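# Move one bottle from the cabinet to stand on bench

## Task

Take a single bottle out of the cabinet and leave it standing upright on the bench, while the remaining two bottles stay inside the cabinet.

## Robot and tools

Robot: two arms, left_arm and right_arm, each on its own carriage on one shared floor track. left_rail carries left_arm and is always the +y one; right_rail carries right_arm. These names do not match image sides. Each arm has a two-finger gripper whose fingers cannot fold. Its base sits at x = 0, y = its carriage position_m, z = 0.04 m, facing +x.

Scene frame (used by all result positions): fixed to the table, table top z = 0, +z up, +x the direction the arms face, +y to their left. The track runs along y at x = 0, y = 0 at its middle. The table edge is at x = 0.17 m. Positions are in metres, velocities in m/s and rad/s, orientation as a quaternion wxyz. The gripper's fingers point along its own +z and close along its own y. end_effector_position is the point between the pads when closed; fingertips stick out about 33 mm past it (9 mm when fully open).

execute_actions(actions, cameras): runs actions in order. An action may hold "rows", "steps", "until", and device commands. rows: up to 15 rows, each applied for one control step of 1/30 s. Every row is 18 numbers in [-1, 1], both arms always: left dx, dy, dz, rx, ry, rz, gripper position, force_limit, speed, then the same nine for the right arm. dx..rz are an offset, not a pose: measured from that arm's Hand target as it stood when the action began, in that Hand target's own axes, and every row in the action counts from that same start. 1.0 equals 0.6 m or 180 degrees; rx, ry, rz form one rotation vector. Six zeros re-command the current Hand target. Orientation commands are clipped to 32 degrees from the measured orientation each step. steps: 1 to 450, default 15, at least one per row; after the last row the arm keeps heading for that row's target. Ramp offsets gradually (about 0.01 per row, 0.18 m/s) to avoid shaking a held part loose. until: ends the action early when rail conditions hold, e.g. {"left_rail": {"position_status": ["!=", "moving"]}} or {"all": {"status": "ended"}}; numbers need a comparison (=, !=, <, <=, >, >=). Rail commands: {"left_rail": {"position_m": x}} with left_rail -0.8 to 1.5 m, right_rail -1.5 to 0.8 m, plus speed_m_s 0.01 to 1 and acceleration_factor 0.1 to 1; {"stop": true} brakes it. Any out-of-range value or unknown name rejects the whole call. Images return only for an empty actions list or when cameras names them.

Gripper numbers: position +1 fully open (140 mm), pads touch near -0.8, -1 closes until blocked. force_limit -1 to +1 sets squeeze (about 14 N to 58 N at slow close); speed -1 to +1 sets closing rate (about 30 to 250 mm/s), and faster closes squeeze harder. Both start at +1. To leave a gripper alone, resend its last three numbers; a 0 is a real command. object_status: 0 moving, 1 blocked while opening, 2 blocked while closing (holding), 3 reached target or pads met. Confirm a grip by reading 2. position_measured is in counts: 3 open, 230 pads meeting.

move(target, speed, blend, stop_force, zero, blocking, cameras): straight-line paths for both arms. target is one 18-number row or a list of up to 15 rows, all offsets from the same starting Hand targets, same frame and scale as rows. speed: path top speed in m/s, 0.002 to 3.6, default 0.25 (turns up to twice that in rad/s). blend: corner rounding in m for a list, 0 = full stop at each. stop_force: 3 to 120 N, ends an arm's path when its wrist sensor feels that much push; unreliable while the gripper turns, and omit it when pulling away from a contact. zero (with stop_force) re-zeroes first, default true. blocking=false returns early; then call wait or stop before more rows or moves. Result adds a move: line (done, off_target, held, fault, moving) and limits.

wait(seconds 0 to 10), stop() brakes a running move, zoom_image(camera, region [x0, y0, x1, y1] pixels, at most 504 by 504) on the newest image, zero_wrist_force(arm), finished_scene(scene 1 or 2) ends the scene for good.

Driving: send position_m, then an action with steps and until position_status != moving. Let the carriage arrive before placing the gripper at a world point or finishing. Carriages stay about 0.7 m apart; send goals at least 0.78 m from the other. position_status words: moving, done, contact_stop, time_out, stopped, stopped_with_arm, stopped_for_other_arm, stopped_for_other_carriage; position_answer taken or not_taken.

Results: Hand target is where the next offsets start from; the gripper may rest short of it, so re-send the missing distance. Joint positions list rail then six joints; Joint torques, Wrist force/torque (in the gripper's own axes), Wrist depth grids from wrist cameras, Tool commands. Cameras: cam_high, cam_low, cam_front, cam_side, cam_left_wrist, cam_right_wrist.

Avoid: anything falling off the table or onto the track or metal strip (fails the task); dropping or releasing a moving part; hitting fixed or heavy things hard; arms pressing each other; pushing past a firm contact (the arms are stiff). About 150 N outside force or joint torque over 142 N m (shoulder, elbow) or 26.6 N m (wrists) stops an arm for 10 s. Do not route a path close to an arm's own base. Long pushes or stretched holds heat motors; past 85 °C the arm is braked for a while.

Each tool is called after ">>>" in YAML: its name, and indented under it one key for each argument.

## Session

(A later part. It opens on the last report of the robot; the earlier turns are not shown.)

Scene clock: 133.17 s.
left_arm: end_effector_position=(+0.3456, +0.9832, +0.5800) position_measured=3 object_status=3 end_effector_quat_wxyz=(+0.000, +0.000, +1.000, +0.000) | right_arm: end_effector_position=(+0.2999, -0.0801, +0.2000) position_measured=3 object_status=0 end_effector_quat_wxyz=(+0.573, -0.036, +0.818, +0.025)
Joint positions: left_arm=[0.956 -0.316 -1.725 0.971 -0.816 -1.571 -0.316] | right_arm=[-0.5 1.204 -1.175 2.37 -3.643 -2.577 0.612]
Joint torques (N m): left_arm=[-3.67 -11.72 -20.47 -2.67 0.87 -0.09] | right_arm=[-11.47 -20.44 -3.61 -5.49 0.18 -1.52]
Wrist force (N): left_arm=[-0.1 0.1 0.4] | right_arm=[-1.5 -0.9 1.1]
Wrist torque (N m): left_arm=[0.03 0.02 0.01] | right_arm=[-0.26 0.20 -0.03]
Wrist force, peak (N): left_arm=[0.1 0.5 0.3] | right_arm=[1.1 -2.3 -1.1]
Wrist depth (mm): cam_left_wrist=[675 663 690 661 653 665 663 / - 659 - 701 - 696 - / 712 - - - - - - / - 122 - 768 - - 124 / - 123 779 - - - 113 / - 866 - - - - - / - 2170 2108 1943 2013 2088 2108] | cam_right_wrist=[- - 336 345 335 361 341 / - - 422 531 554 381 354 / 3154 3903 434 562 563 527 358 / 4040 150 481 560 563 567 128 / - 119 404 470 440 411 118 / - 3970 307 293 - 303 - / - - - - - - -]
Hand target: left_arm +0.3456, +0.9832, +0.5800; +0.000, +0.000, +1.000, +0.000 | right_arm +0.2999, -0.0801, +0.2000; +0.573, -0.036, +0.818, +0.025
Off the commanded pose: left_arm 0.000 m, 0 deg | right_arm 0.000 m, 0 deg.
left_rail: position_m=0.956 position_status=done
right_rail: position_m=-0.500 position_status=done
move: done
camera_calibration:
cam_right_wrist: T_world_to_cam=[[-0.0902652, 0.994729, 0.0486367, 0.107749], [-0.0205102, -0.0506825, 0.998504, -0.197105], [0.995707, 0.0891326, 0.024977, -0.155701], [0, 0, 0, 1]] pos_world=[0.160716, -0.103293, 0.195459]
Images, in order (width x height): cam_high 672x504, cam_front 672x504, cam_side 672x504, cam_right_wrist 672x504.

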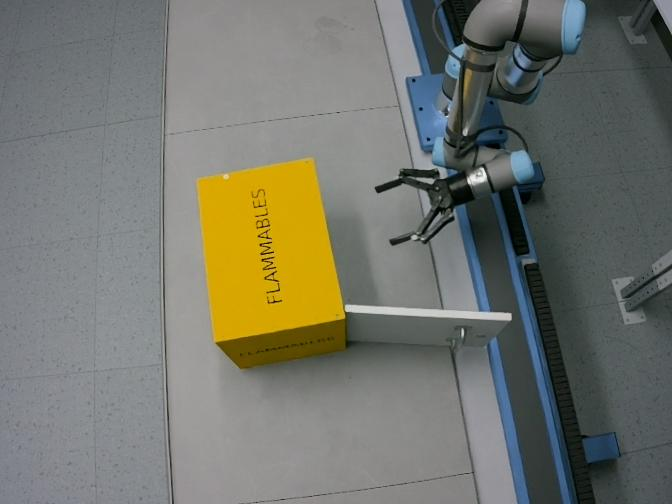

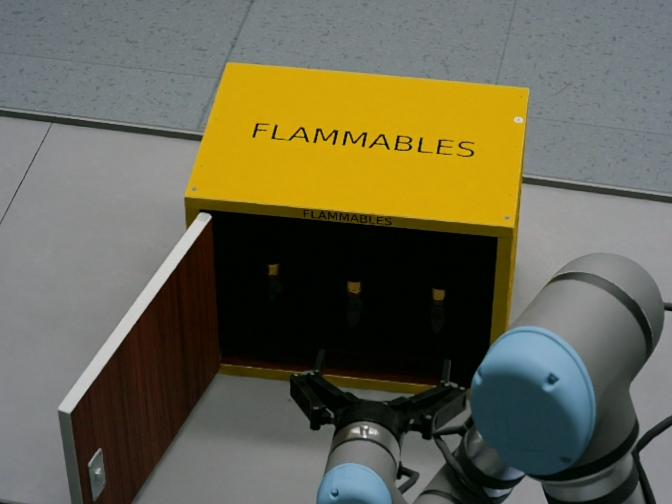

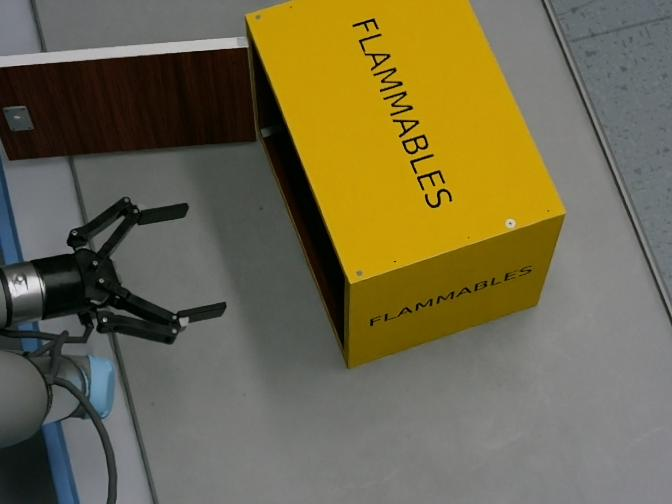

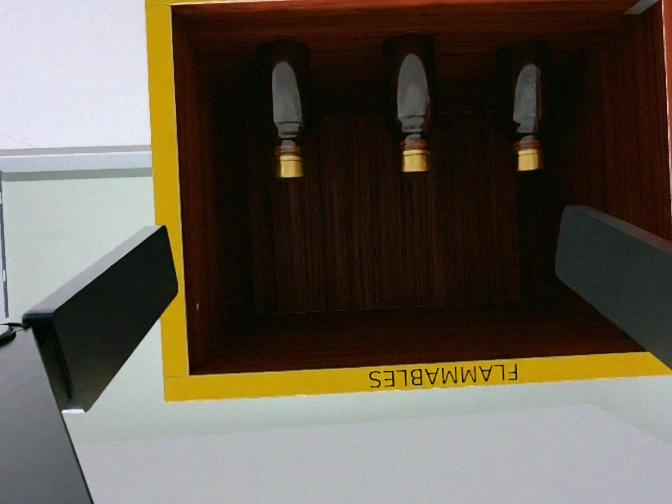

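>>> move:
  target: [0,0,0,0,0,0,1,1,1, 0.0653,0.0919,0.2105,0,0.0556,0,0.1,-1,0]
  speed: 0.2
  cameras: ["cam_right_wrist", "cam_side", "cam_front"]

Scene clock: 167.73 s.
left_arm: end_effector_position=(+0.3456, +0.9832, +0.5800) position_measured=3 object_status=3 end_effector_quat_wxyz=(+0.000, +0.000, +1.000, +0.000) | right_arm: end_effector_position=(+0.4000, -0.0160, +0.1200) position_measured=117 object_status=3 end_effector_quat_wxyz=(+0.499, -0.038, +0.865, +0.022)
Joint positions: left_arm=[0.956 -0.316 -1.725 0.971 -0.816 -1.571 -0.316] | right_arm=[-0.5 1.011 -1.002 2.146 -3.522 -2.333 0.585]
Joint torques (N m): left_arm=[-3.45 -11.66 -19.44 -2.82 1.27 -0.12] | right_arm=[-11.64 -30.18 -24.33 -0.27 0.74 -1.84]
Wrist force (N): left_arm=[0.1 0.4 0.0] | right_arm=[-1.1 -0.8 0.7]
Wrist torque (N m): left_arm=[0.08 -0.02 0.00] | right_arm=[-0.24 0.13 0.01]
Wrist force, peak (N): left_arm=[0.4 0.2 0.6] | right_arm=[-1.6 -1.0 1.5]
Wrist depth (mm): cam_left_wrist=[671 659 - 659 637 661 622 / 705 701 - - - - 685 / - 701 714 - - - - / - 122 - - - 752 125 / - 115 - - 787 - 113 / - - - 822 807 - 880 / - - - 1894 1995 1995 1926] | cam_right_wrist=[- 214 209 210 216 209 212 / 228 231 235 242 246 252 254 / 265 317 356 298 342 283 282 / 261 313 142 465 463 128 283 / - 85 114 450 452 113 80 / - - 445 439 443 - - / - - 430 403 393 - -]
Hand target: left_arm +0.3456, +0.9832, +0.5800; +0.000, +0.000, +1.000, +0.000 | right_arm +0.4000, -0.0160, +0.1200; +0.499, -0.038, +0.865, +0.022
Off the commanded pose: left_arm 0.000 m, 0 deg | right_arm 0.000 m, 0 deg.
left_rail: position_m=0.956 position_status=done
right_rail: position_m=-0.500 position_status=done
move: done
camera_calibration:
cam_right_wrist: T_world_to_cam=[[-0.0818509, 0.995464, 0.0485021, 0.0535797], [0.152594, -0.0355744, 0.987648, -0.179657], [0.984894, 0.0882411, -0.14899, -0.233766], [0, 0, 0, 1]] pos_world=[0.262035, -0.0391, 0.140011]
Images, in order (width x height): cam_front 672x504, cam_side 672x504, cam_right_wrist 672x504.

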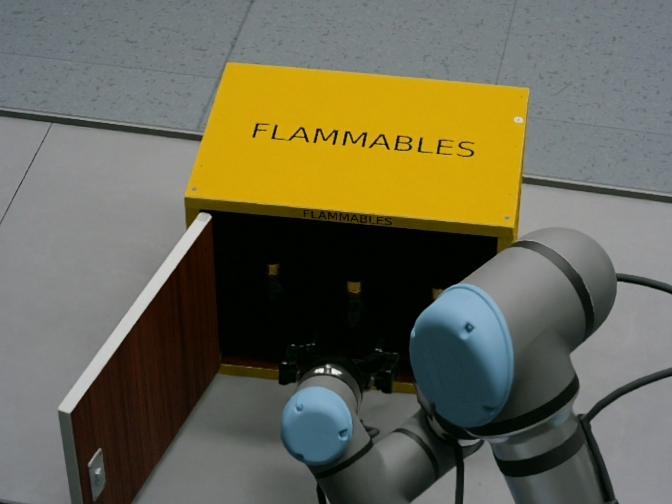

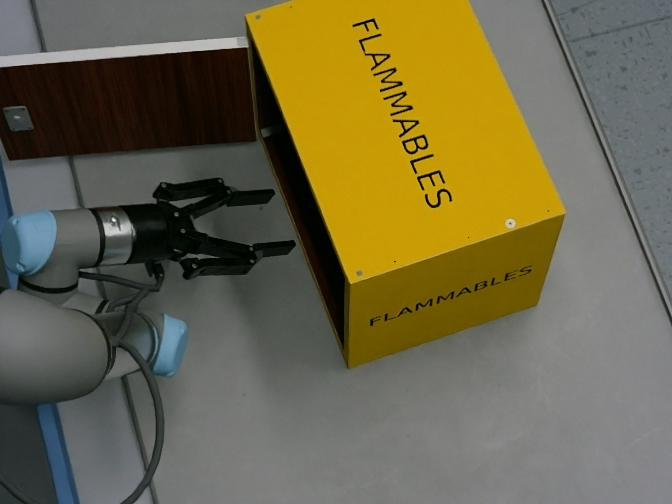

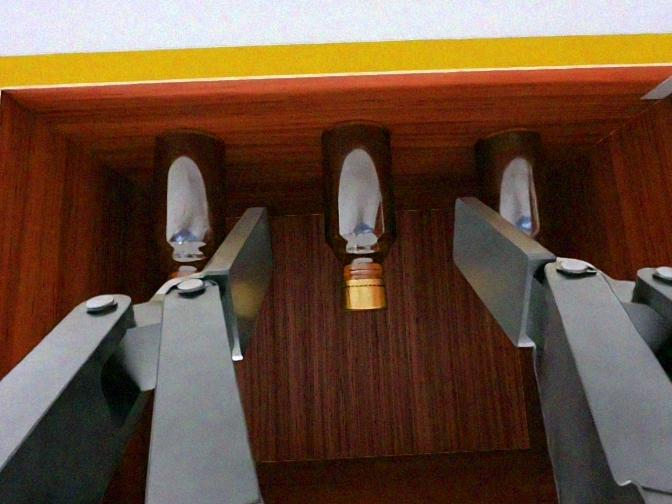

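>>> move:
  target:
    - [0,0,0,0,0,0,1,1,1, 0.0555,0.0067,0.0705,0,0,0,0.1,-1,0]
    - [0,0,0,0,0,0,1,1,1, 0.0137,0.0067,0.1432,0,0,0,0.1,-1,0]
  speed: 0.12
  blend: 0.01
  cameras: ["cam_right_wrist"]

Scene clock: 181.23 s.
left_arm: end_effector_position=(+0.3456, +0.9832, +0.5800) position_measured=3 object_status=3 end_effector_quat_wxyz=(+0.000, +0.000, +1.000, +0.000) | right_arm: end_effector_position=(+0.4696, -0.0059, +0.0699) position_measured=117 object_status=3 end_effector_quat_wxyz=(+0.499, -0.038, +0.865, +0.022)
Joint positions: left_arm=[0.956 -0.316 -1.725 0.971 -0.816 -1.571 -0.316] | right_arm=[-0.5 0.903 -0.826 2.027 -3.642 -2.254 0.489]
Joint torques (N m): left_arm=[-3.77 -12.59 -20.02 -2.86 0.83 0.06] | right_arm=[-10.13 -33.75 -22.63 -0.55 0.93 -1.62]
Wrist force (N): left_arm=[0.2 0.1 0.1] | right_arm=[-1.1 -1.0 0.9]
Wrist torque (N m): left_arm=[0.01 -0.04 0.01] | right_arm=[-0.29 0.17 0.00]
Wrist force, peak (N): left_arm=[0.3 0.4 0.2] | right_arm=[-1.2 -1.3 2.1]
Wrist depth (mm): cam_left_wrist=[679 665 663 719 657 696 673 / - - - - - - - / 719 - - - 733 - - / 752 122 - - - - 125 / - 123 - - - 837 113 / - - - - 873 - - / - 1719 1978 1978 1910 1862 -] | cam_right_wrist=[- 123 134 132 134 134 135 / 135 145 141 144 146 148 153 / 181 184 207 178 201 203 205 / 243 - 159 - 321 131 241 / - 85 130 - 392 113 80 / - - 375 369 375 - - / - - 368 366 367 - -]
Hand target: left_arm +0.3456, +0.9832, +0.5800; +0.000, +0.000, +1.000, +0.000 | right_arm +0.4697, -0.0059, +0.0699; +0.499, -0.038, +0.865, +0.022
Off the commanded pose: left_arm 0.000 m, 0 deg | right_arm 0.000 m, 0 deg.
left_rail: position_m=0.956 position_status=done
right_rail: position_m=-0.500 position_status=done
move: done
camera_calibration:
cam_right_wrist: T_world_to_cam=[[-0.081845, 0.995464, 0.0485094, 0.0516496], [0.152692, -0.0355738, 0.987633, -0.140468], [0.984879, 0.0882398, -0.149088, -0.310657], [0, 0, 0, 1]] pos_world=[0.331635, -0.029, 0.0899105]
Images, in order (width x height): cam_right_wrist 672x504.

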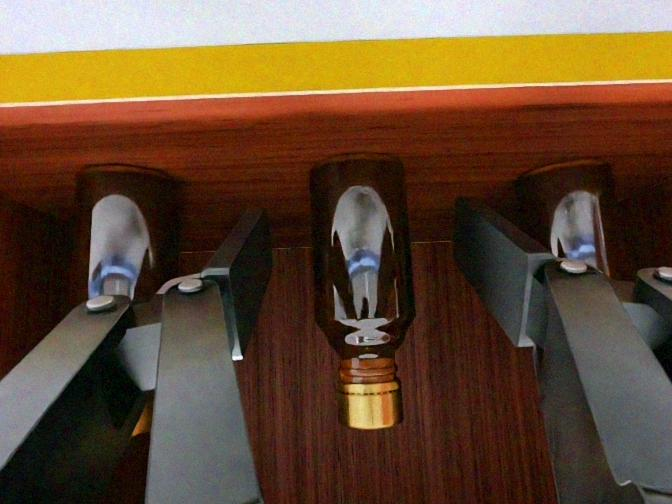

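>>> move:
  target:
    - [0,0,0,0,0,0,1,1,1, -0.0396,-0.0002,0.0685,0,0,0,0.1,-1,0]
    - [0,0,0,0,0,0,1,1,1, -0.0396,-0.0002,0.0685,0,0,0,-1,-0.4,-1]
  speed: 0.07
  cameras: ["cam_right_wrist"]

Scene clock: 188.50 s.
left_arm: end_effector_position=(+0.3456, +0.9832, +0.5800) position_measured=3 object_status=3 end_effector_quat_wxyz=(+0.000, +0.000, +1.000, +0.000) | right_arm: end_effector_position=(+0.5170, -0.0019, +0.0699) position_measured=161 object_status=0 end_effector_quat_wxyz=(+0.499, -0.038, +0.865, +0.022)
Joint positions: left_arm=[0.956 -0.316 -1.725 0.971 -0.816 -1.571 -0.316] | right_arm=[-0.5 0.837 -0.794 1.946 -3.626 -2.202 0.436]
Joint torques (N m): left_arm=[-3.61 -13.6 -18.96 -2.81 1.24 -0.08] | right_arm=[-11.25 -36.07 -21.8 -0.64 -0.41 -1.8]
Wrist force (N): left_arm=[0.1 0.3 0.2] | right_arm=[-2.7 -0.9 -1.9]
Wrist torque (N m): left_arm=[0.06 -0.02 0.00] | right_arm=[-0.26 0.21 0.01]
Wrist force, peak (N): left_arm=[0.4 0.4 0.2] | right_arm=[-3.1 -0.8 -2.3]
Wrist depth (mm): cam_left_wrist=[661 671 690 675 663 665 661 / - - - 701 638 - - / - - - - - 728 - / 810 122 760 - - 757 125 / - 115 - - - - 113 / - - - - 901 887 - / - 1926 2031 1773 1943 1894 -] | cam_right_wrist=[- 103 104 107 109 109 111 / - 137 140 133 142 148 151 / - 203 207 132 201 226 153 / - 344 294 125 128 335 148 / - 83 82 126 117 - 92 / - - - 128 133 - - / - - - 319 319 - -]
Hand target: left_arm +0.3456, +0.9832, +0.5800; +0.000, +0.000, +1.000, +0.000 | right_arm +0.5170, -0.0019, +0.0699; +0.499, -0.038, +0.865, +0.022
Off the commanded pose: left_arm 0.000 m, 0 deg | right_arm 0.000 m, 0 deg.
left_rail: position_m=0.956 position_status=done
right_rail: position_m=-0.500 position_status=done
move: done
camera_calibration:
cam_right_wrist: T_world_to_cam=[[-0.081845, 0.995464, 0.0485094, 0.0514559], [0.152692, -0.0355738, 0.987633, -0.147575], [0.984879, 0.0882398, -0.149088, -0.357801], [0, 0, 0, 1]] pos_world=[0.379135, -0.0249, 0.0899105]
Images, in order (width x height): cam_right_wrist 672x504.

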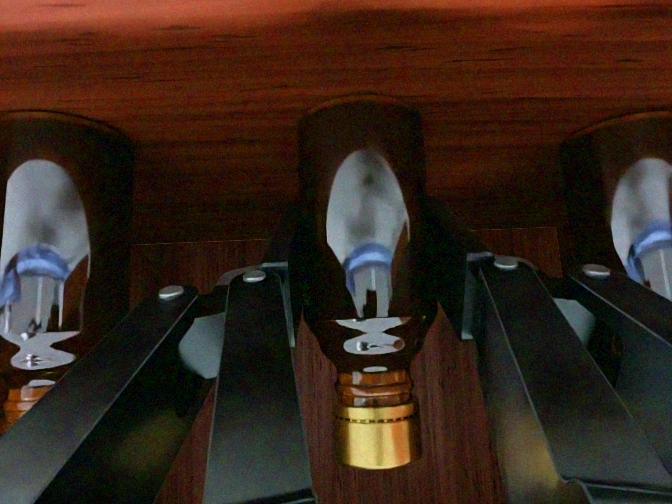

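>>> wait:
  seconds: 0.5

Scene clock: 189.37 s.
left_arm: end_effector_position=(+0.3456, +0.9832, +0.5800) position_measured=3 object_status=3 end_effector_quat_wxyz=(+0.000, +0.000, +1.000, +0.000) | right_arm: end_effector_position=(+0.5170, -0.0019, +0.0699) position_measured=161 object_status=2 end_effector_quat_wxyz=(+0.499, -0.038, +0.865, +0.022)
Joint positions: left_arm=[0.956 -0.316 -1.725 0.971 -0.816 -1.571 -0.316] | right_arm=[-0.5 0.837 -0.794 1.946 -3.626 -2.202 0.436]
Joint torques (N m): left_arm=[-3.97 -11.33 -21.81 -2.98 1.06 0.08] | right_arm=[-10.08 -35.77 -17.44 -0.54 -2.37 -1.74]
Wrist force (N): left_arm=[0.2 0.3 0.2] | right_arm=[-3.2 -1.2 -2.0]
Wrist torque (N m): left_arm=[0.05 -0.03 0.01] | right_arm=[-0.32 0.23 0.02]
Wrist force, peak (N): left_arm=[0.3 0.1 0.4] | right_arm=[-3.5 -0.8 -2.4]
Wrist depth (mm): cam_left_wrist=[659 679 650 653 640 685 637 / - - - - - - 692 / 750 - - - - 719 - / 779 122 - - - - 124 / - 123 - - - 804 113 / - - - - - 869 - / - 1631 2013 1978 2069 1943 1910] | cam_right_wrist=[- 103 104 107 109 109 111 / 134 137 140 133 137 148 151 / - 204 207 133 201 226 153 / - 342 295 - 128 335 148 / - 83 82 - 123 - 92 / - - - 128 132 - - / - - - 319 320 - -]
Hand target: left_arm +0.3456, +0.9832, +0.5800; +0.000, +0.000, +1.000, +0.000 | right_arm +0.5170, -0.0019, +0.0699; +0.499, -0.038, +0.865, +0.022
Tool commands: left_gripper/position=+1.0 left_gripper/force_limit=+1.0 left_gripper/speed=+1.0 right_gripper/position=-1.0 right_gripper/force_limit=-0.4 right_gripper/speed=-1.0
Off the commanded pose: left_arm 0.000 m, 0 deg | right_arm 0.000 m, 0 deg.
left_rail: position_m=0.956 position_status=done
right_rail: position_m=-0.500 position_status=done
wait: 0.50 s; at rest from the start

>>> move:
  target:
    - [0,0,0,0,0,0,1,1,1, -0.0577,0,-0.0333,0,0,0,-1,-0.4,-1]
    - [0,0,0,0,0,0,1,1,1, 0.109,0,-0.322,0,0,0,-1,-0.4,-1]
  speed: [0.06,0.12]
  blend: 0.005
  cameras: ["cam_right_wrist", "cam_front", "cam_side"]

Scene clock: 199.93 s.
left_arm: end_effector_position=(+0.3456, +0.9832, +0.5800) position_measured=3 object_status=3 end_effector_quat_wxyz=(+0.000, +0.000, +1.000, +0.000) | right_arm: end_effector_position=(+0.3178, -0.0192, +0.1099) position_measured=161 object_status=2 end_effector_quat_wxyz=(+0.499, -0.038, +0.865, +0.022)
Joint positions: left_arm=[0.956 -0.316 -1.725 0.971 -0.816 -1.571 -0.316] | right_arm=[-0.5 1.169 -1.031 2.224 -3.446 -2.441 0.755]
Joint torques (N m): left_arm=[-4.8 -11.35 -19.28 -3.06 1.27 -0.24] | right_arm=[11.44 -48.01 -3.25 -0.87 -3.63 2.23]
Wrist force (N): left_arm=[0.3 0.1 0.1] | right_arm=[2.1 -0.9 1.9]
Wrist torque (N m): left_arm=[0.03 -0.05 0.00] | right_arm=[-0.26 -0.02 -0.24]
Wrist force, peak (N): left_arm=[0.4 0.2 0.4] | right_arm=[-3.5 -0.8 -2.3]
Wrist depth (mm): cam_left_wrist=[- 677 651 659 611 602 657 / - - - 694 726 - 669 / - - 752 733 726 - - / - 122 792 781 765 - 125 / - 115 - - - - 113 / - - - - - - - / - 1788 2013 1995 1862 1960 1978] | cam_right_wrist=[185 194 - 208 - - 210 / - 247 - 132 - - - / 285 315 319 132 315 349 269 / - 363 327 126 128 349 244 / - 84 82 - 126 - 92 / - - - 127 - - - / - - - 359 - - -]
Hand target: left_arm +0.3456, +0.9832, +0.5800; +0.000, +0.000, +1.000, +0.000 | right_arm +0.3178, -0.0192, +0.1099; +0.499, -0.038, +0.865, +0.022
Off the commanded pose: left_arm 0.000 m, 0 deg | right_arm 0.000 m, 0 deg.
left_rail: position_m=0.956 position_status=done
right_rail: position_m=-0.500 position_status=done
move: done
camera_calibration:
cam_right_wrist: T_world_to_cam=[[-0.081845, 0.995464, 0.0485094, 0.050533], [0.152692, -0.0355738, 0.987633, -0.157283], [0.984879, 0.0882398, -0.149088, -0.154114], [0, 0, 0, 1]] pos_world=[0.179935, -0.0423, 0.12991]
Images, in order (width x height): cam_front 672x504, cam_side 672x504, cam_right_wrist 672x504.

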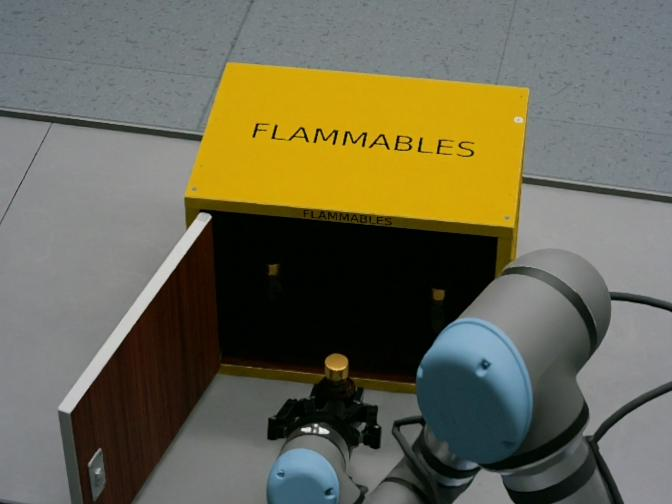

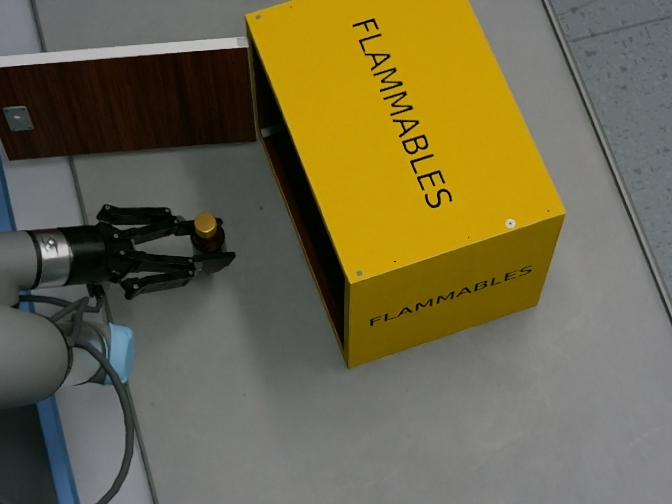

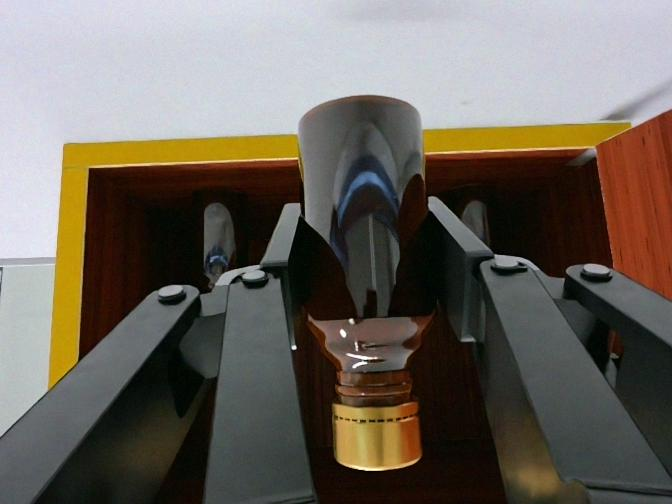

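>>> execute_actions:
  actions:
    - {"right_rail": {"position_m": -0.85, "speed_m_s": 0.3, "acceleration_factor": 0.3}, "steps": 200, "until": {"right_rail": {"position_status": ["!=", "moving"]}}}
  cameras: ["cam_right_wrist", "cam_front", "cam_high"]

Scene clock: 204.20 s.
left_arm: end_effector_position=(+0.3456, +0.9832, +0.5800) position_measured=3 object_status=3 end_effector_quat_wxyz=(+0.000, +0.000, +1.000, +0.000) | right_arm: end_effector_position=(+0.3178, -0.3692, +0.1099) position_measured=161 object_status=2 end_effector_quat_wxyz=(+0.499, -0.038, +0.865, +0.022)
Joint positions: left_arm=[0.956 -0.316 -1.725 0.971 -0.816 -1.571 -0.316] | right_arm=[-0.85 1.169 -1.032 2.225 -3.446 -2.441 0.755]
Joint torques (N m): left_arm=[-5.03 -11.14 -19.9 -2.8 1.43 -0.05] | right_arm=[7.55 -45.07 -7.86 -1.57 -3.04 2.21]
Wrist force (N): left_arm=[0.1 0.0 0.2] | right_arm=[2.1 -0.6 1.6]
Wrist torque (N m): left_arm=[0.00 -0.03 0.00] | right_arm=[-0.19 -0.02 -0.23]
Wrist force, peak (N): left_arm=[-0.1 0.4 0.4] | right_arm=[2.2 -1.6 2.0]
Wrist depth (mm): cam_left_wrist=[661 742 696 665 673 626 - / - - 694 707 723 - 631 / - 733 - - - - 694 / - 122 - 792 - - 126 / - 115 807 - 850 - 113 / - - 887 - - - - / - - 1978 1943 1995 1832 1960] | cam_right_wrist=[183 186 - - 184 187 - / 229 232 237 - 286 - 315 / 384 406 - - 334 324 330 / - - - - 128 102 563 / - 83 82 - - - 92 / - - - - - - - / - - - 124 - - -]
Hand target: left_arm +0.3456, +0.9832, +0.5800; +0.000, +0.000, +1.000, +0.000 | right_arm +0.3178, -0.3692, +0.1099; +0.499, -0.038, +0.865, +0.022
Tool commands: left_gripper/position=+1.0 left_gripper/force_limit=+1.0 left_gripper/speed=+1.0 right_gripper/position=-1.0 right_gripper/force_limit=-0.4 right_gripper/speed=-1.0
Off the commanded pose: left_arm 0.000 m, 0 deg | right_arm 0.000 m, 0 deg.
left_rail: position_m=0.956 position_status=done
right_rail: position_m=-0.850 speed_m_s=0.30 position_status=done
camera_calibration:
cam_right_wrist: T_world_to_cam=[[-0.081845, 0.995464, 0.0485094, 0.398937], [0.152692, -0.0355738, 0.987633, -0.169719], [0.984879, 0.0882398, -0.149088, -0.123131], [0, 0, 0, 1]] pos_world=[0.179835, -0.3923, 0.12991]
Images, in order (width x height): cam_high 672x504, cam_front 672x504, cam_right_wrist 672x504.

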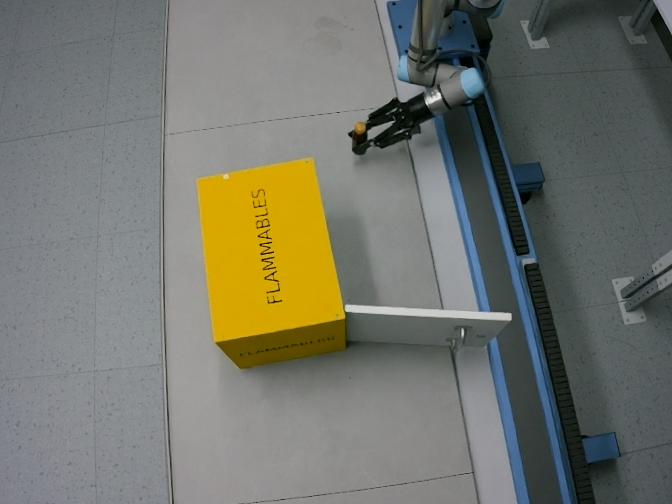

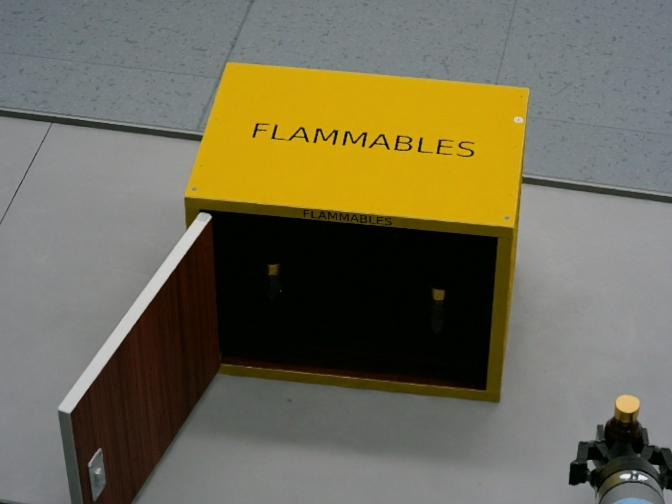

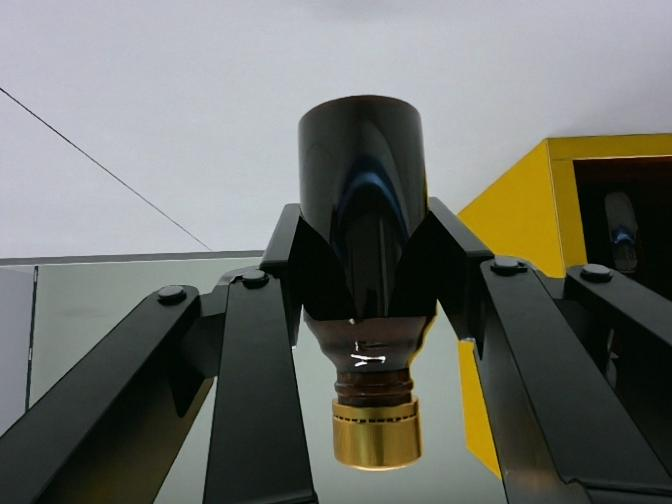

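>>> move:
  target: [0,0,0,0,0,0,1,1,1, 0.0679,0,0.0392,0,0,0,-1,-0.4,-1]
  speed: 0.08

>>> move:
  target: [0,0,0,0,0,0,1,1,1, 0.0433,0,0.025,0,0,0,-1,-0.4,-1]
  speed: 0.012
  stop_force: 5
  cameras: ["cam_right_wrist", "cam_front", "cam_side"]

Scene clock: 207.00 s.
left_arm: end_effector_position=(+0.3456, +0.9832, +0.5800) position_measured=3 object_status=3 end_effector_quat_wxyz=(+0.000, +0.000, +1.000, +0.000) | right_arm: end_effector_position=(+0.3177, -0.3692, +0.0629) position_measured=161 object_status=2 end_effector_quat_wxyz=(+0.499, -0.038, +0.865, +0.022)
Joint positions: left_arm=[0.956 -0.316 -1.725 0.971 -0.816 -1.571 -0.316] | right_arm=[-0.85 1.169 -0.9 2.216 -3.57 -2.441 0.755]
Joint torques (N m): left_arm=[-4.09 -11.42 -19.92 -2.92 1.15 -0.24] | right_arm=[-2.04 -30.39 -21.93 -6.56 -2.86 -1.7]
Wrist force (N): left_arm=[0.2 0.2 0.1] | right_arm=[1.8 -1.0 2.3]
Wrist torque (N m): left_arm=[0.04 -0.04 0.01] | right_arm=[-0.28 0.05 -0.03]
Wrist force, peak (N): left_arm=[0.1 0.6 0.2] | right_arm=[2.9 -0.9 2.5]
Wrist depth (mm): cam_left_wrist=[- 642 - 673 661 677 642 / - 696 694 - - - - / - - - 707 - - - / - 131 757 - 819 747 131 / - 115 - 834 760 801 113 / - - - - - - - / - 2088 2031 - 1943 1878 -] | cam_right_wrist=[- 126 - - 125 121 121 / - 146 - - 158 161 - / - 254 - - - 274 303 / - 441 - 128 127 101 323 / - 83 82 - 125 - 92 / - - - - - - - / - - - 127 - - -]
Hand target: left_arm +0.3456, +0.9832, +0.5800; +0.000, +0.000, +1.000, +0.000 | right_arm +0.3177, -0.3692, +0.0629; +0.499, -0.038, +0.865, +0.022
Off the commanded pose: left_arm 0.000 m, 0 deg | right_arm 0.000 m, 0 deg.
left_rail: position_m=0.956 position_status=done
right_rail: position_m=-0.850 speed_m_s=0.30 position_status=done
move: done

Scene clock: 209.03 s.
left_arm: end_effector_position=(+0.3456, +0.9832, +0.5800) position_measured=3 object_status=3 end_effector_quat_wxyz=(+0.000, +0.000, +1.000, +0.000) | right_arm: end_effector_position=(+0.3177, -0.3692, +0.0518) position_measured=161 object_status=2 end_effector_quat_wxyz=(+0.499, -0.038, +0.865, +0.022)
Joint positions: left_arm=[0.956 -0.316 -1.725 0.971 -0.816 -1.571 -0.316] | right_arm=[-0.85 1.169 -0.868 2.212 -3.597 -2.441 0.755]
Joint torques (N m): left_arm=[-4.02 -12.26 -20.04 -2.71 1.22 -0.05] | right_arm=[-10.17 -51.84 1.25 -0.95 -1.71 -0.07]
Wrist force (N): left_arm=[0.2 0.4 0.2] | right_arm=[1.2 -0.4 1.8]
Wrist torque (N m): left_arm=[0.09 -0.04 0.00] | right_arm=[-0.18 0.07 -0.03]
Wrist force, peak (N): left_arm=[0.5 0.2 0.3] | right_arm=[-11.4 -0.5 -3.3]
Wrist depth (mm): cam_left_wrist=[646 648 659 651 648 651 653 / - 752 755 - 701 750 - / - 740 683 773 742 681 696 / - 131 - - - 763 138 / - 115 - - - - 113 / - - - - - 795 - / - 1894 1926 1978 1978 1910 -] | cam_right_wrist=[- 103 111 106 - 104 105 / - 128 132 133 - - 152 / - 202 205 130 - - - / - 460 334 - 127 102 323 / - 83 82 125 116 - 92 / - - - 128 131 - - / - - - 127 - - -]
Hand target: left_arm +0.3456, +0.9832, +0.5800; +0.000, +0.000, +1.000, +0.000 | right_arm +0.3177, -0.3692, +0.0518; +0.499, -0.038, +0.865, +0.022 (not the last commanded pose)
Off the commanded pose: left_arm 0.000 m, 0 deg | right_arm 0.019 m, 0 deg.
left_rail: position_m=0.956 position_status=done
right_rail: position_m=-0.850 speed_m_s=0.30 position_status=done
move: contact (right_arm)
camera_calibration:
cam_right_wrist: T_world_to_cam=[[-0.081846, 0.995463, 0.048518, 0.401755], [0.152806, -0.035572, 0.987616, -0.112356], [0.984861, 0.0882462, -0.149201, -0.131779], [0, 0, 0, 1]] pos_world=[0.179835, -0.3923, 0.0718102]
Images, in order (width x height): cam_front 672x504, cam_side 672x504, cam_right_wrist 672x504.

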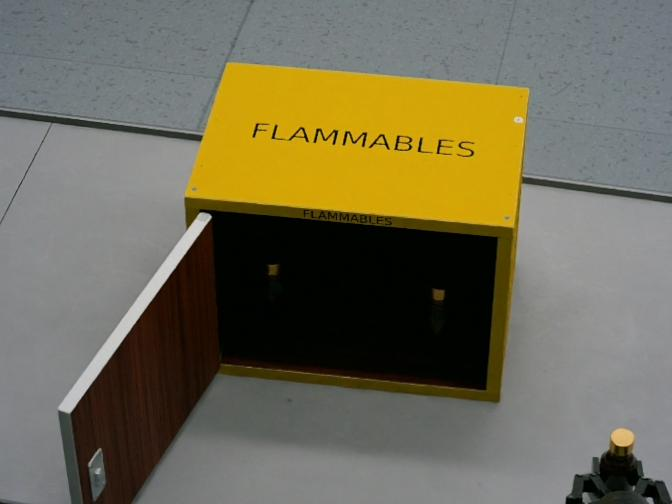

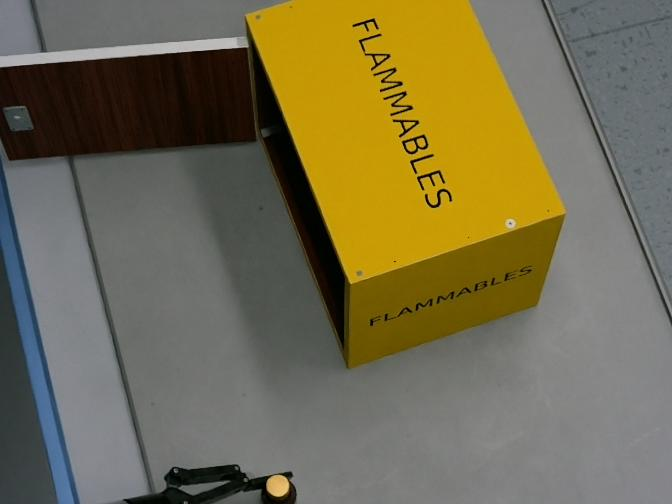

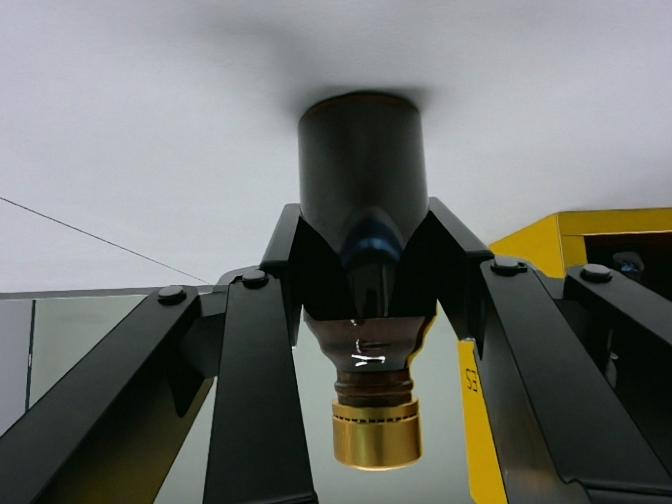

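>>> move:
  target:
    - [0,0,0,0,0,0,1,1,1, 0.0006,0,0.0003,0,0,0,-1,-0.4,-1]
    - [0,0,0,0,0,0,1,1,1, 0.0006,0,0.0003,0,0,0,0.1,-0.4,-1]
    - [0,0,0,0,0,0,1,1,1, 0.0006,0,-0.1667,0,0,0,0.1,-0.4,-1]
  speed: [0.01,0.05,0.1]
  cameras: ["cam_right_wrist", "cam_front", "cam_side"]

Scene clock: 223.53 s.
left_arm: end_effector_position=(+0.3456, +0.9832, +0.5800) position_measured=3 object_status=3 end_effector_quat_wxyz=(+0.000, +0.000, +1.000, +0.000) | right_arm: end_effector_position=(+0.2313, -0.3768, +0.1015) position_measured=117 object_status=3 end_effector_quat_wxyz=(+0.499, -0.038, +0.865, +0.022)
Joint positions: left_arm=[0.956 -0.316 -1.725 0.971 -0.816 -1.571 -0.316] | right_arm=[-0.85 1.353 -1.078 2.279 -3.251 -2.543 1.01]
Joint torques (N m): left_arm=[-5.02 -11.63 -21.55 -2.97 1.28 0.02] | right_arm=[9.76 -45.39 -22.12 -0.3 -3.64 2.01]
Wrist force (N): left_arm=[0.2 0.4 0.3] | right_arm=[-1.4 -0.4 0.5]
Wrist torque (N m): left_arm=[0.08 -0.04 0.00] | right_arm=[-0.16 0.24 -0.21]
Wrist force, peak (N): left_arm=[0.5 0.4 0.2] | right_arm=[-12.5 -0.5 -7.1]
Wrist depth (mm): cam_left_wrist=[675 - 707 728 685 659 637 / 701 - - - - 653 - / - - 719 - - - - / - 131 - - - 752 140 / - 123 798 840 - - 113 / - - 897 - - - - / - 1978 1995 2013 1926 2191 -] | cam_right_wrist=[- 175 178 - - - - / - - - - - - - / - 306 - - - 391 436 / 702 - 136 - 162 122 624 / - 85 94 - - 113 80 / - - - 4187 643 - - / - - - - 3903 - -]
Hand target: left_arm +0.3456, +0.9832, +0.5800; +0.000, +0.000, +1.000, +0.000 | right_arm +0.2313, -0.3768, +0.1015; +0.499, -0.038, +0.865, +0.022
Off the commanded pose: left_arm 0.000 m, 0 deg | right_arm 0.000 m, 0 deg.
left_rail: position_m=0.956 position_status=done
right_rail: position_m=-0.850 speed_m_s=0.30 position_status=done
move: done
camera_calibration:
cam_right_wrist: T_world_to_cam=[[-0.0818519, 0.995463, 0.0485107, 0.399739], [0.152708, -0.0355726, 0.987631, -0.148498], [0.984876, 0.0882475, -0.149104, -0.038623], [0, 0, 0, 1]] pos_world=[0.0934352, -0.3998, 0.12151]
Images, in order (width x height): cam_front 672x504, cam_side 672x504, cam_right_wrist 672x504.

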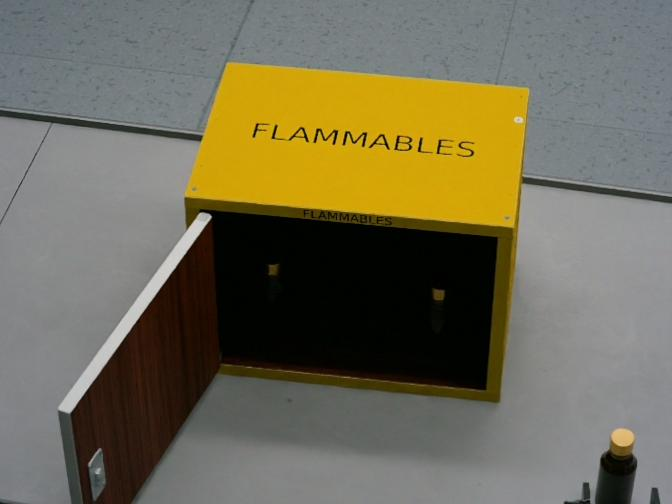

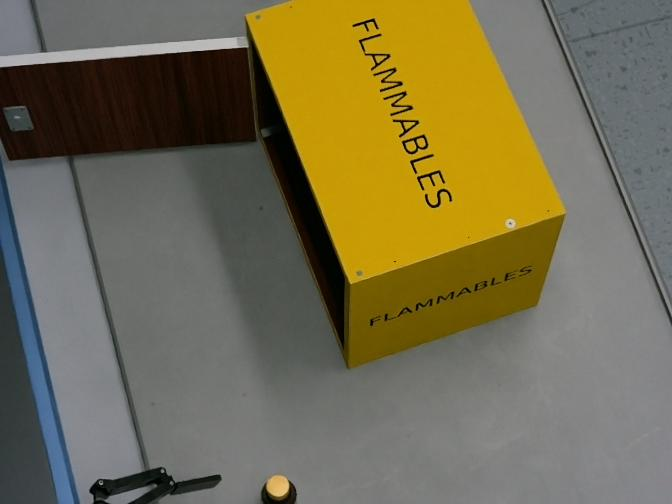

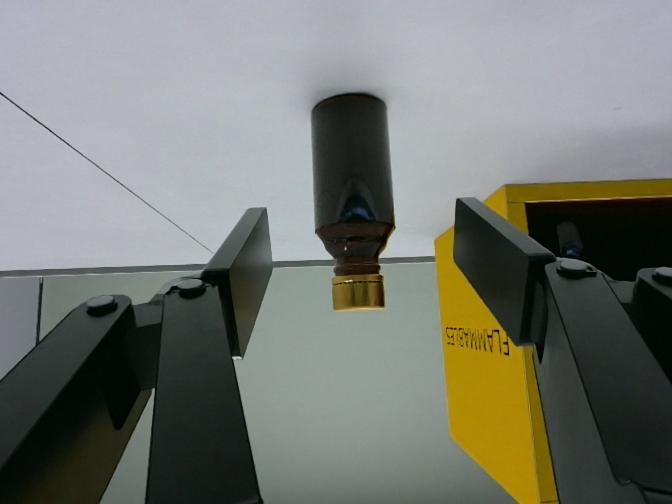

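>>> move:
  target: [0,0,0,0,0,0,1,1,1, -0.5058,-0.2902,-0.2855,0,0.3333,0,-0.8,-1,-0.3]
  speed: 0.3

>>> execute_actions:
  actions:
    - {"right_rail": {"position_m": -0.25, "speed_m_s": 0.5, "acceleration_factor": 0.5}, "steps": 200, "until": {"right_rail": {"position_status": ["!=", "moving"]}}}
  cameras: ["cam_front", "cam_high"]

Scene clock: 235.97 s.
left_arm: end_effector_position=(+0.3456, +0.9832, +0.5800) position_measured=3 object_status=3 end_effector_quat_wxyz=(+0.000, +0.000, +1.000, +0.000) | right_arm: end_effector_position=(+0.2498, -0.5499, +0.4499) position_measured=229 object_status=3 end_effector_quat_wxyz=(+0.000, -0.043, +0.999, +0.000)
Joint positions: left_arm=[0.956 -0.316 -1.725 0.971 -0.816 -1.571 -0.316] | right_arm=[-0.85 0.528 -1.802 1.423 -1.193 -1.571 0.441]
Joint torques (N m): left_arm=[-4.77 -11.86 -20.81 -2.81 1.63 0.05] | right_arm=[-11.24 -2.96 -36.21 -0.16 1.86 -1.53]
Wrist force (N): left_arm=[0.1 0.1 0.1] | right_arm=[0.1 0.4 0.7]
Wrist torque (N m): left_arm=[0.02 -0.03 0.00] | right_arm=[0.09 -0.06 0.17]
Wrist force, peak (N): left_arm=[0.2 0.3 0.4] | right_arm=[-1.7 -0.5 1.1]
Wrist depth (mm): cam_left_wrist=[646 - 671 653 667 626 644 / 669 675 - 683 - - - / 696 685 - 723 - - 773 / - 122 - - - 747 139 / - 115 - - - - 113 / - - - 890 - - - / - 2050 2128 1926 2050 1943 2013] | cam_right_wrist=[519 521 522 525 525 511 526 / - - - - - - - / - - 576 - - - - / 612 - - 121 - - 612 / - - - 91 - - 626 / - - - - - - - / - - - - - - -]
Hand target: left_arm +0.3456, +0.9832, +0.5800; +0.000, +0.000, +1.000, +0.000 | right_arm +0.2499, -0.5500, +0.4499; +0.000, -0.043, +0.999, +0.000
Off the commanded pose: left_arm 0.000 m, 0 deg | right_arm 0.000 m, 0 deg.
left_rail: position_m=0.956 position_status=done
right_rail: position_m=-0.850 speed_m_s=0.30 position_status=done
move: done

Scene clock: 238.27 s.
left_arm: end_effector_position=(+0.3456, +0.9832, +0.5800) position_measured=3 object_status=3 end_effector_quat_wxyz=(+0.000, +0.000, +1.000, +0.000) | right_arm: end_effector_position=(+0.2499, +0.0500, +0.4499) position_measured=229 object_status=3 end_effector_quat_wxyz=(+0.000, -0.043, +0.999, +0.000)
Joint positions: left_arm=[0.956 -0.316 -1.725 0.971 -0.816 -1.571 -0.316] | right_arm=[-0.25 0.528 -1.801 1.423 -1.192 -1.571 0.441]
Joint torques (N m): left_arm=[-5.67 -11.11 -20.01 -2.88 1.45 0.07] | right_arm=[-8.18 -12.91 -32.53 -0.86 -0.25 -1.61]
Wrist force (N): left_arm=[0.3 0.2 0.0] | right_arm=[-0.3 0.5 0.6]
Wrist torque (N m): left_arm=[0.03 -0.05 0.00] | right_arm=[0.11 0.02 0.17]
Wrist force, peak (N): left_arm=[0.1 0.5 0.3] | right_arm=[-0.5 1.3 0.6]
Wrist depth (mm): cam_left_wrist=[671 661 653 698 599 - 651 / 694 705 - 665 - - - / - - - 735 - - - / - 122 - 843 - - 125 / - 115 - - - 837 113 / - - - - - 840 873 / - 2031 1943 2088 2352 1960 1960] | cam_right_wrist=[477 476 511 - 508 329 303 / - - 552 - 531 - 544 / - 569 570 570 - - - / - - - 121 - 332 - / 643 - - 91 - - - / - - - - - - - / - - - - - - -]
Hand target: left_arm +0.3456, +0.9832, +0.5800; +0.000, +0.000, +1.000, +0.000 | right_arm +0.2499, +0.0500, +0.4499; +0.000, -0.043, +0.999, +0.000
Tool commands: left_gripper/position=+1.0 left_gripper/force_limit=+1.0 left_gripper/speed=+1.0 right_gripper/position=-0.8 right_gripper/force_limit=-1.0 right_gripper/speed=-0.3
Off the commanded pose: left_arm 0.000 m, 0 deg | right_arm 0.000 m, 0 deg.
left_rail: position_m=0.956 position_status=done
right_rail: position_m=-0.250 speed_m_s=0.50 position_status=done
Images, in order (width x height): cam_high 672x504, cam_front 672x504.

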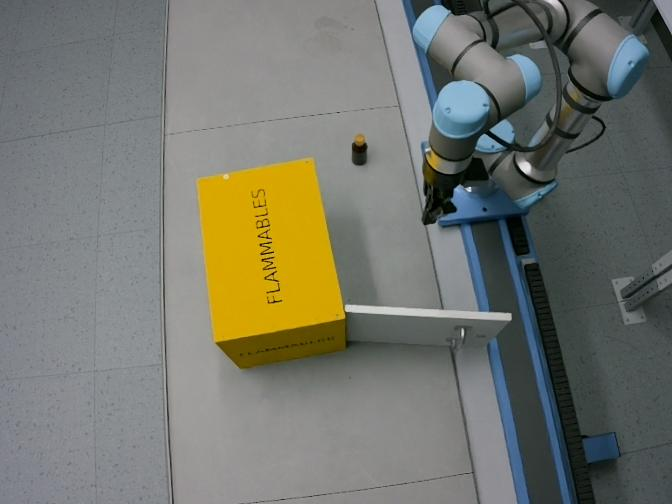

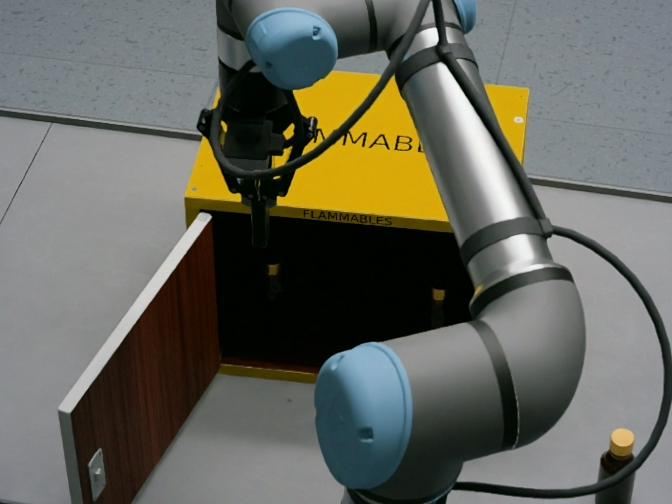

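>>> move:
  target:
    - [0,0,0,0,0,0,1,1,1, 0.1647,0.451,0,0,0,0,-0.8,-1,-0.3]
    - [0,0,0,0,0,0,1,1,1, 0.1647,0.451,0.3333,0,0,0,-0.8,-1,-0.3]
  speed: [0.3,0.2]
  cameras: ["cam_high", "cam_front", "cam_right_wrist"]

Scene clock: 242.57 s.
left_arm: end_effector_position=(+0.3456, +0.9832, +0.5800) position_measured=3 object_status=3 end_effector_quat_wxyz=(+0.000, +0.000, +1.000, +0.000) | right_arm: end_effector_position=(+0.1279, +0.3111, +0.2501) position_measured=229 object_status=3 end_effector_quat_wxyz=(+0.000, -0.043, +0.999, +0.000)
Joint positions: left_arm=[0.956 -0.316 -1.725 0.971 -0.816 -1.571 -0.316] | right_arm=[-0.25 1.113 -1.399 1.553 -1.724 -1.571 1.026]
Joint torques (N m): left_arm=[-5.01 -12.25 -19.73 -2.69 1.42 -0.22] | right_arm=[-9.65 -25.74 -16.74 -5.63 1.87 -1.84]
Wrist force (N): left_arm=[0.1 0.1 0.1] | right_arm=[-0.1 0.8 0.2]
Wrist torque (N m): left_arm=[0.02 -0.02 0.00] | right_arm=[0.18 -0.06 0.07]
Wrist force, peak (N): left_arm=[0.3 0.4 0.5] | right_arm=[1.0 2.2 0.1]
Wrist depth (mm): cam_left_wrist=[655 663 653 669 635 679 671 / 703 - 714 - - - - / 768 - - - - - 716 / - 122 779 - - - 125 / - 122 822 - - - 113 / - - - - - 856 - / - 1978 1995 1943 1960 1995 1978] | cam_right_wrist=[331 342 328 340 - - 337 / 362 362 239 368 371 372 373 / - 133 267 389 388 391 395 / - 140 249 121 - - - / - 142 - 91 - - - / - - - - - - - / - - - - - - -]
Hand target: left_arm +0.3456, +0.9832, +0.5800; +0.000, +0.000, +1.000, +0.000 | right_arm +0.1279, +0.3111, +0.2500; +0.000, -0.043, +0.999, +0.000
Off the commanded pose: left_arm 0.000 m, 0 deg | right_arm 0.000 m, 0 deg.
left_rail: position_m=0.956 position_status=done
right_rail: position_m=-0.250 speed_m_s=0.50 position_status=done
move: done
camera_calibration:
cam_right_wrist: T_world_to_cam=[[-0.0424912, 0.998895, 0.0200729, -0.299597], [0.930522, 0.0322518, 0.364814, -0.219799], [0.363763, 0.0341797, -0.930864, 0.31645], [0, 0, 0, 1]] pos_world=[0.0766848, 0.295539, 0.380772]
Images, in order (width x height): cam_high 672x504, cam_front 672x504, cam_right_wrist 672x504.

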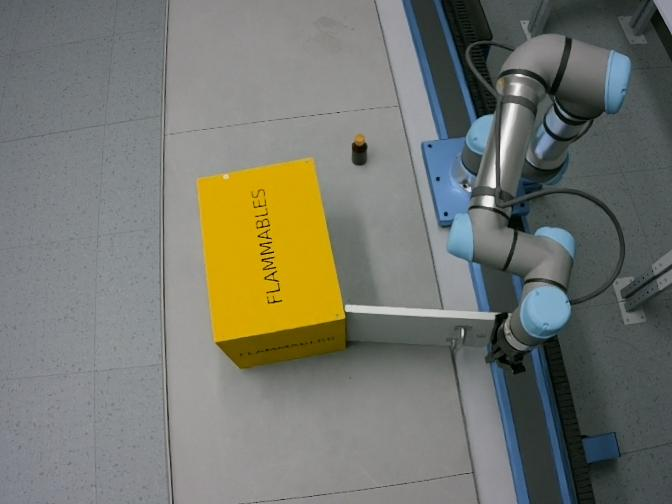

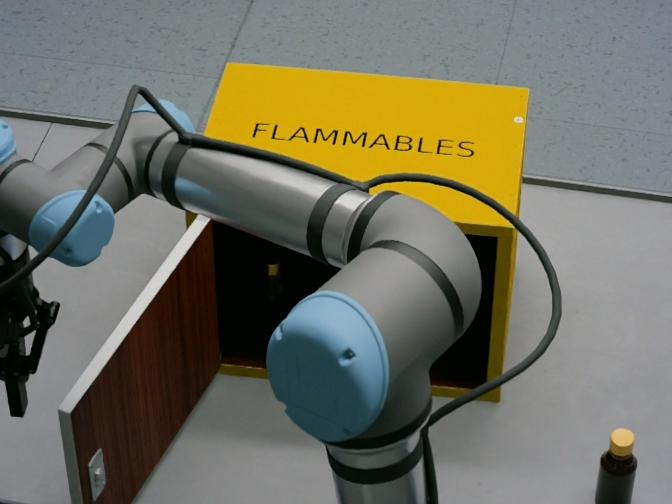

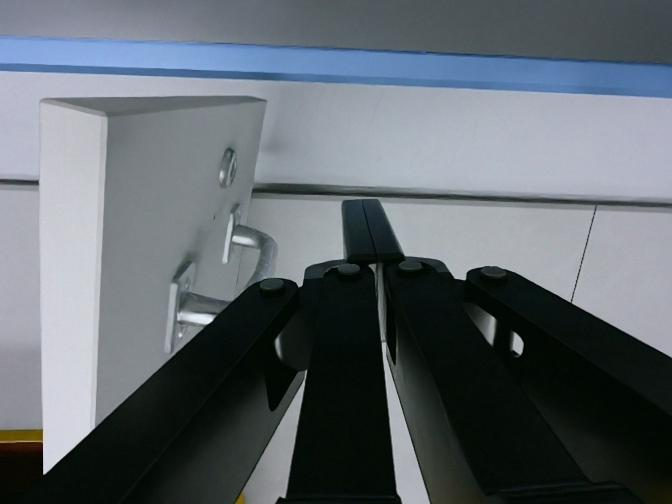

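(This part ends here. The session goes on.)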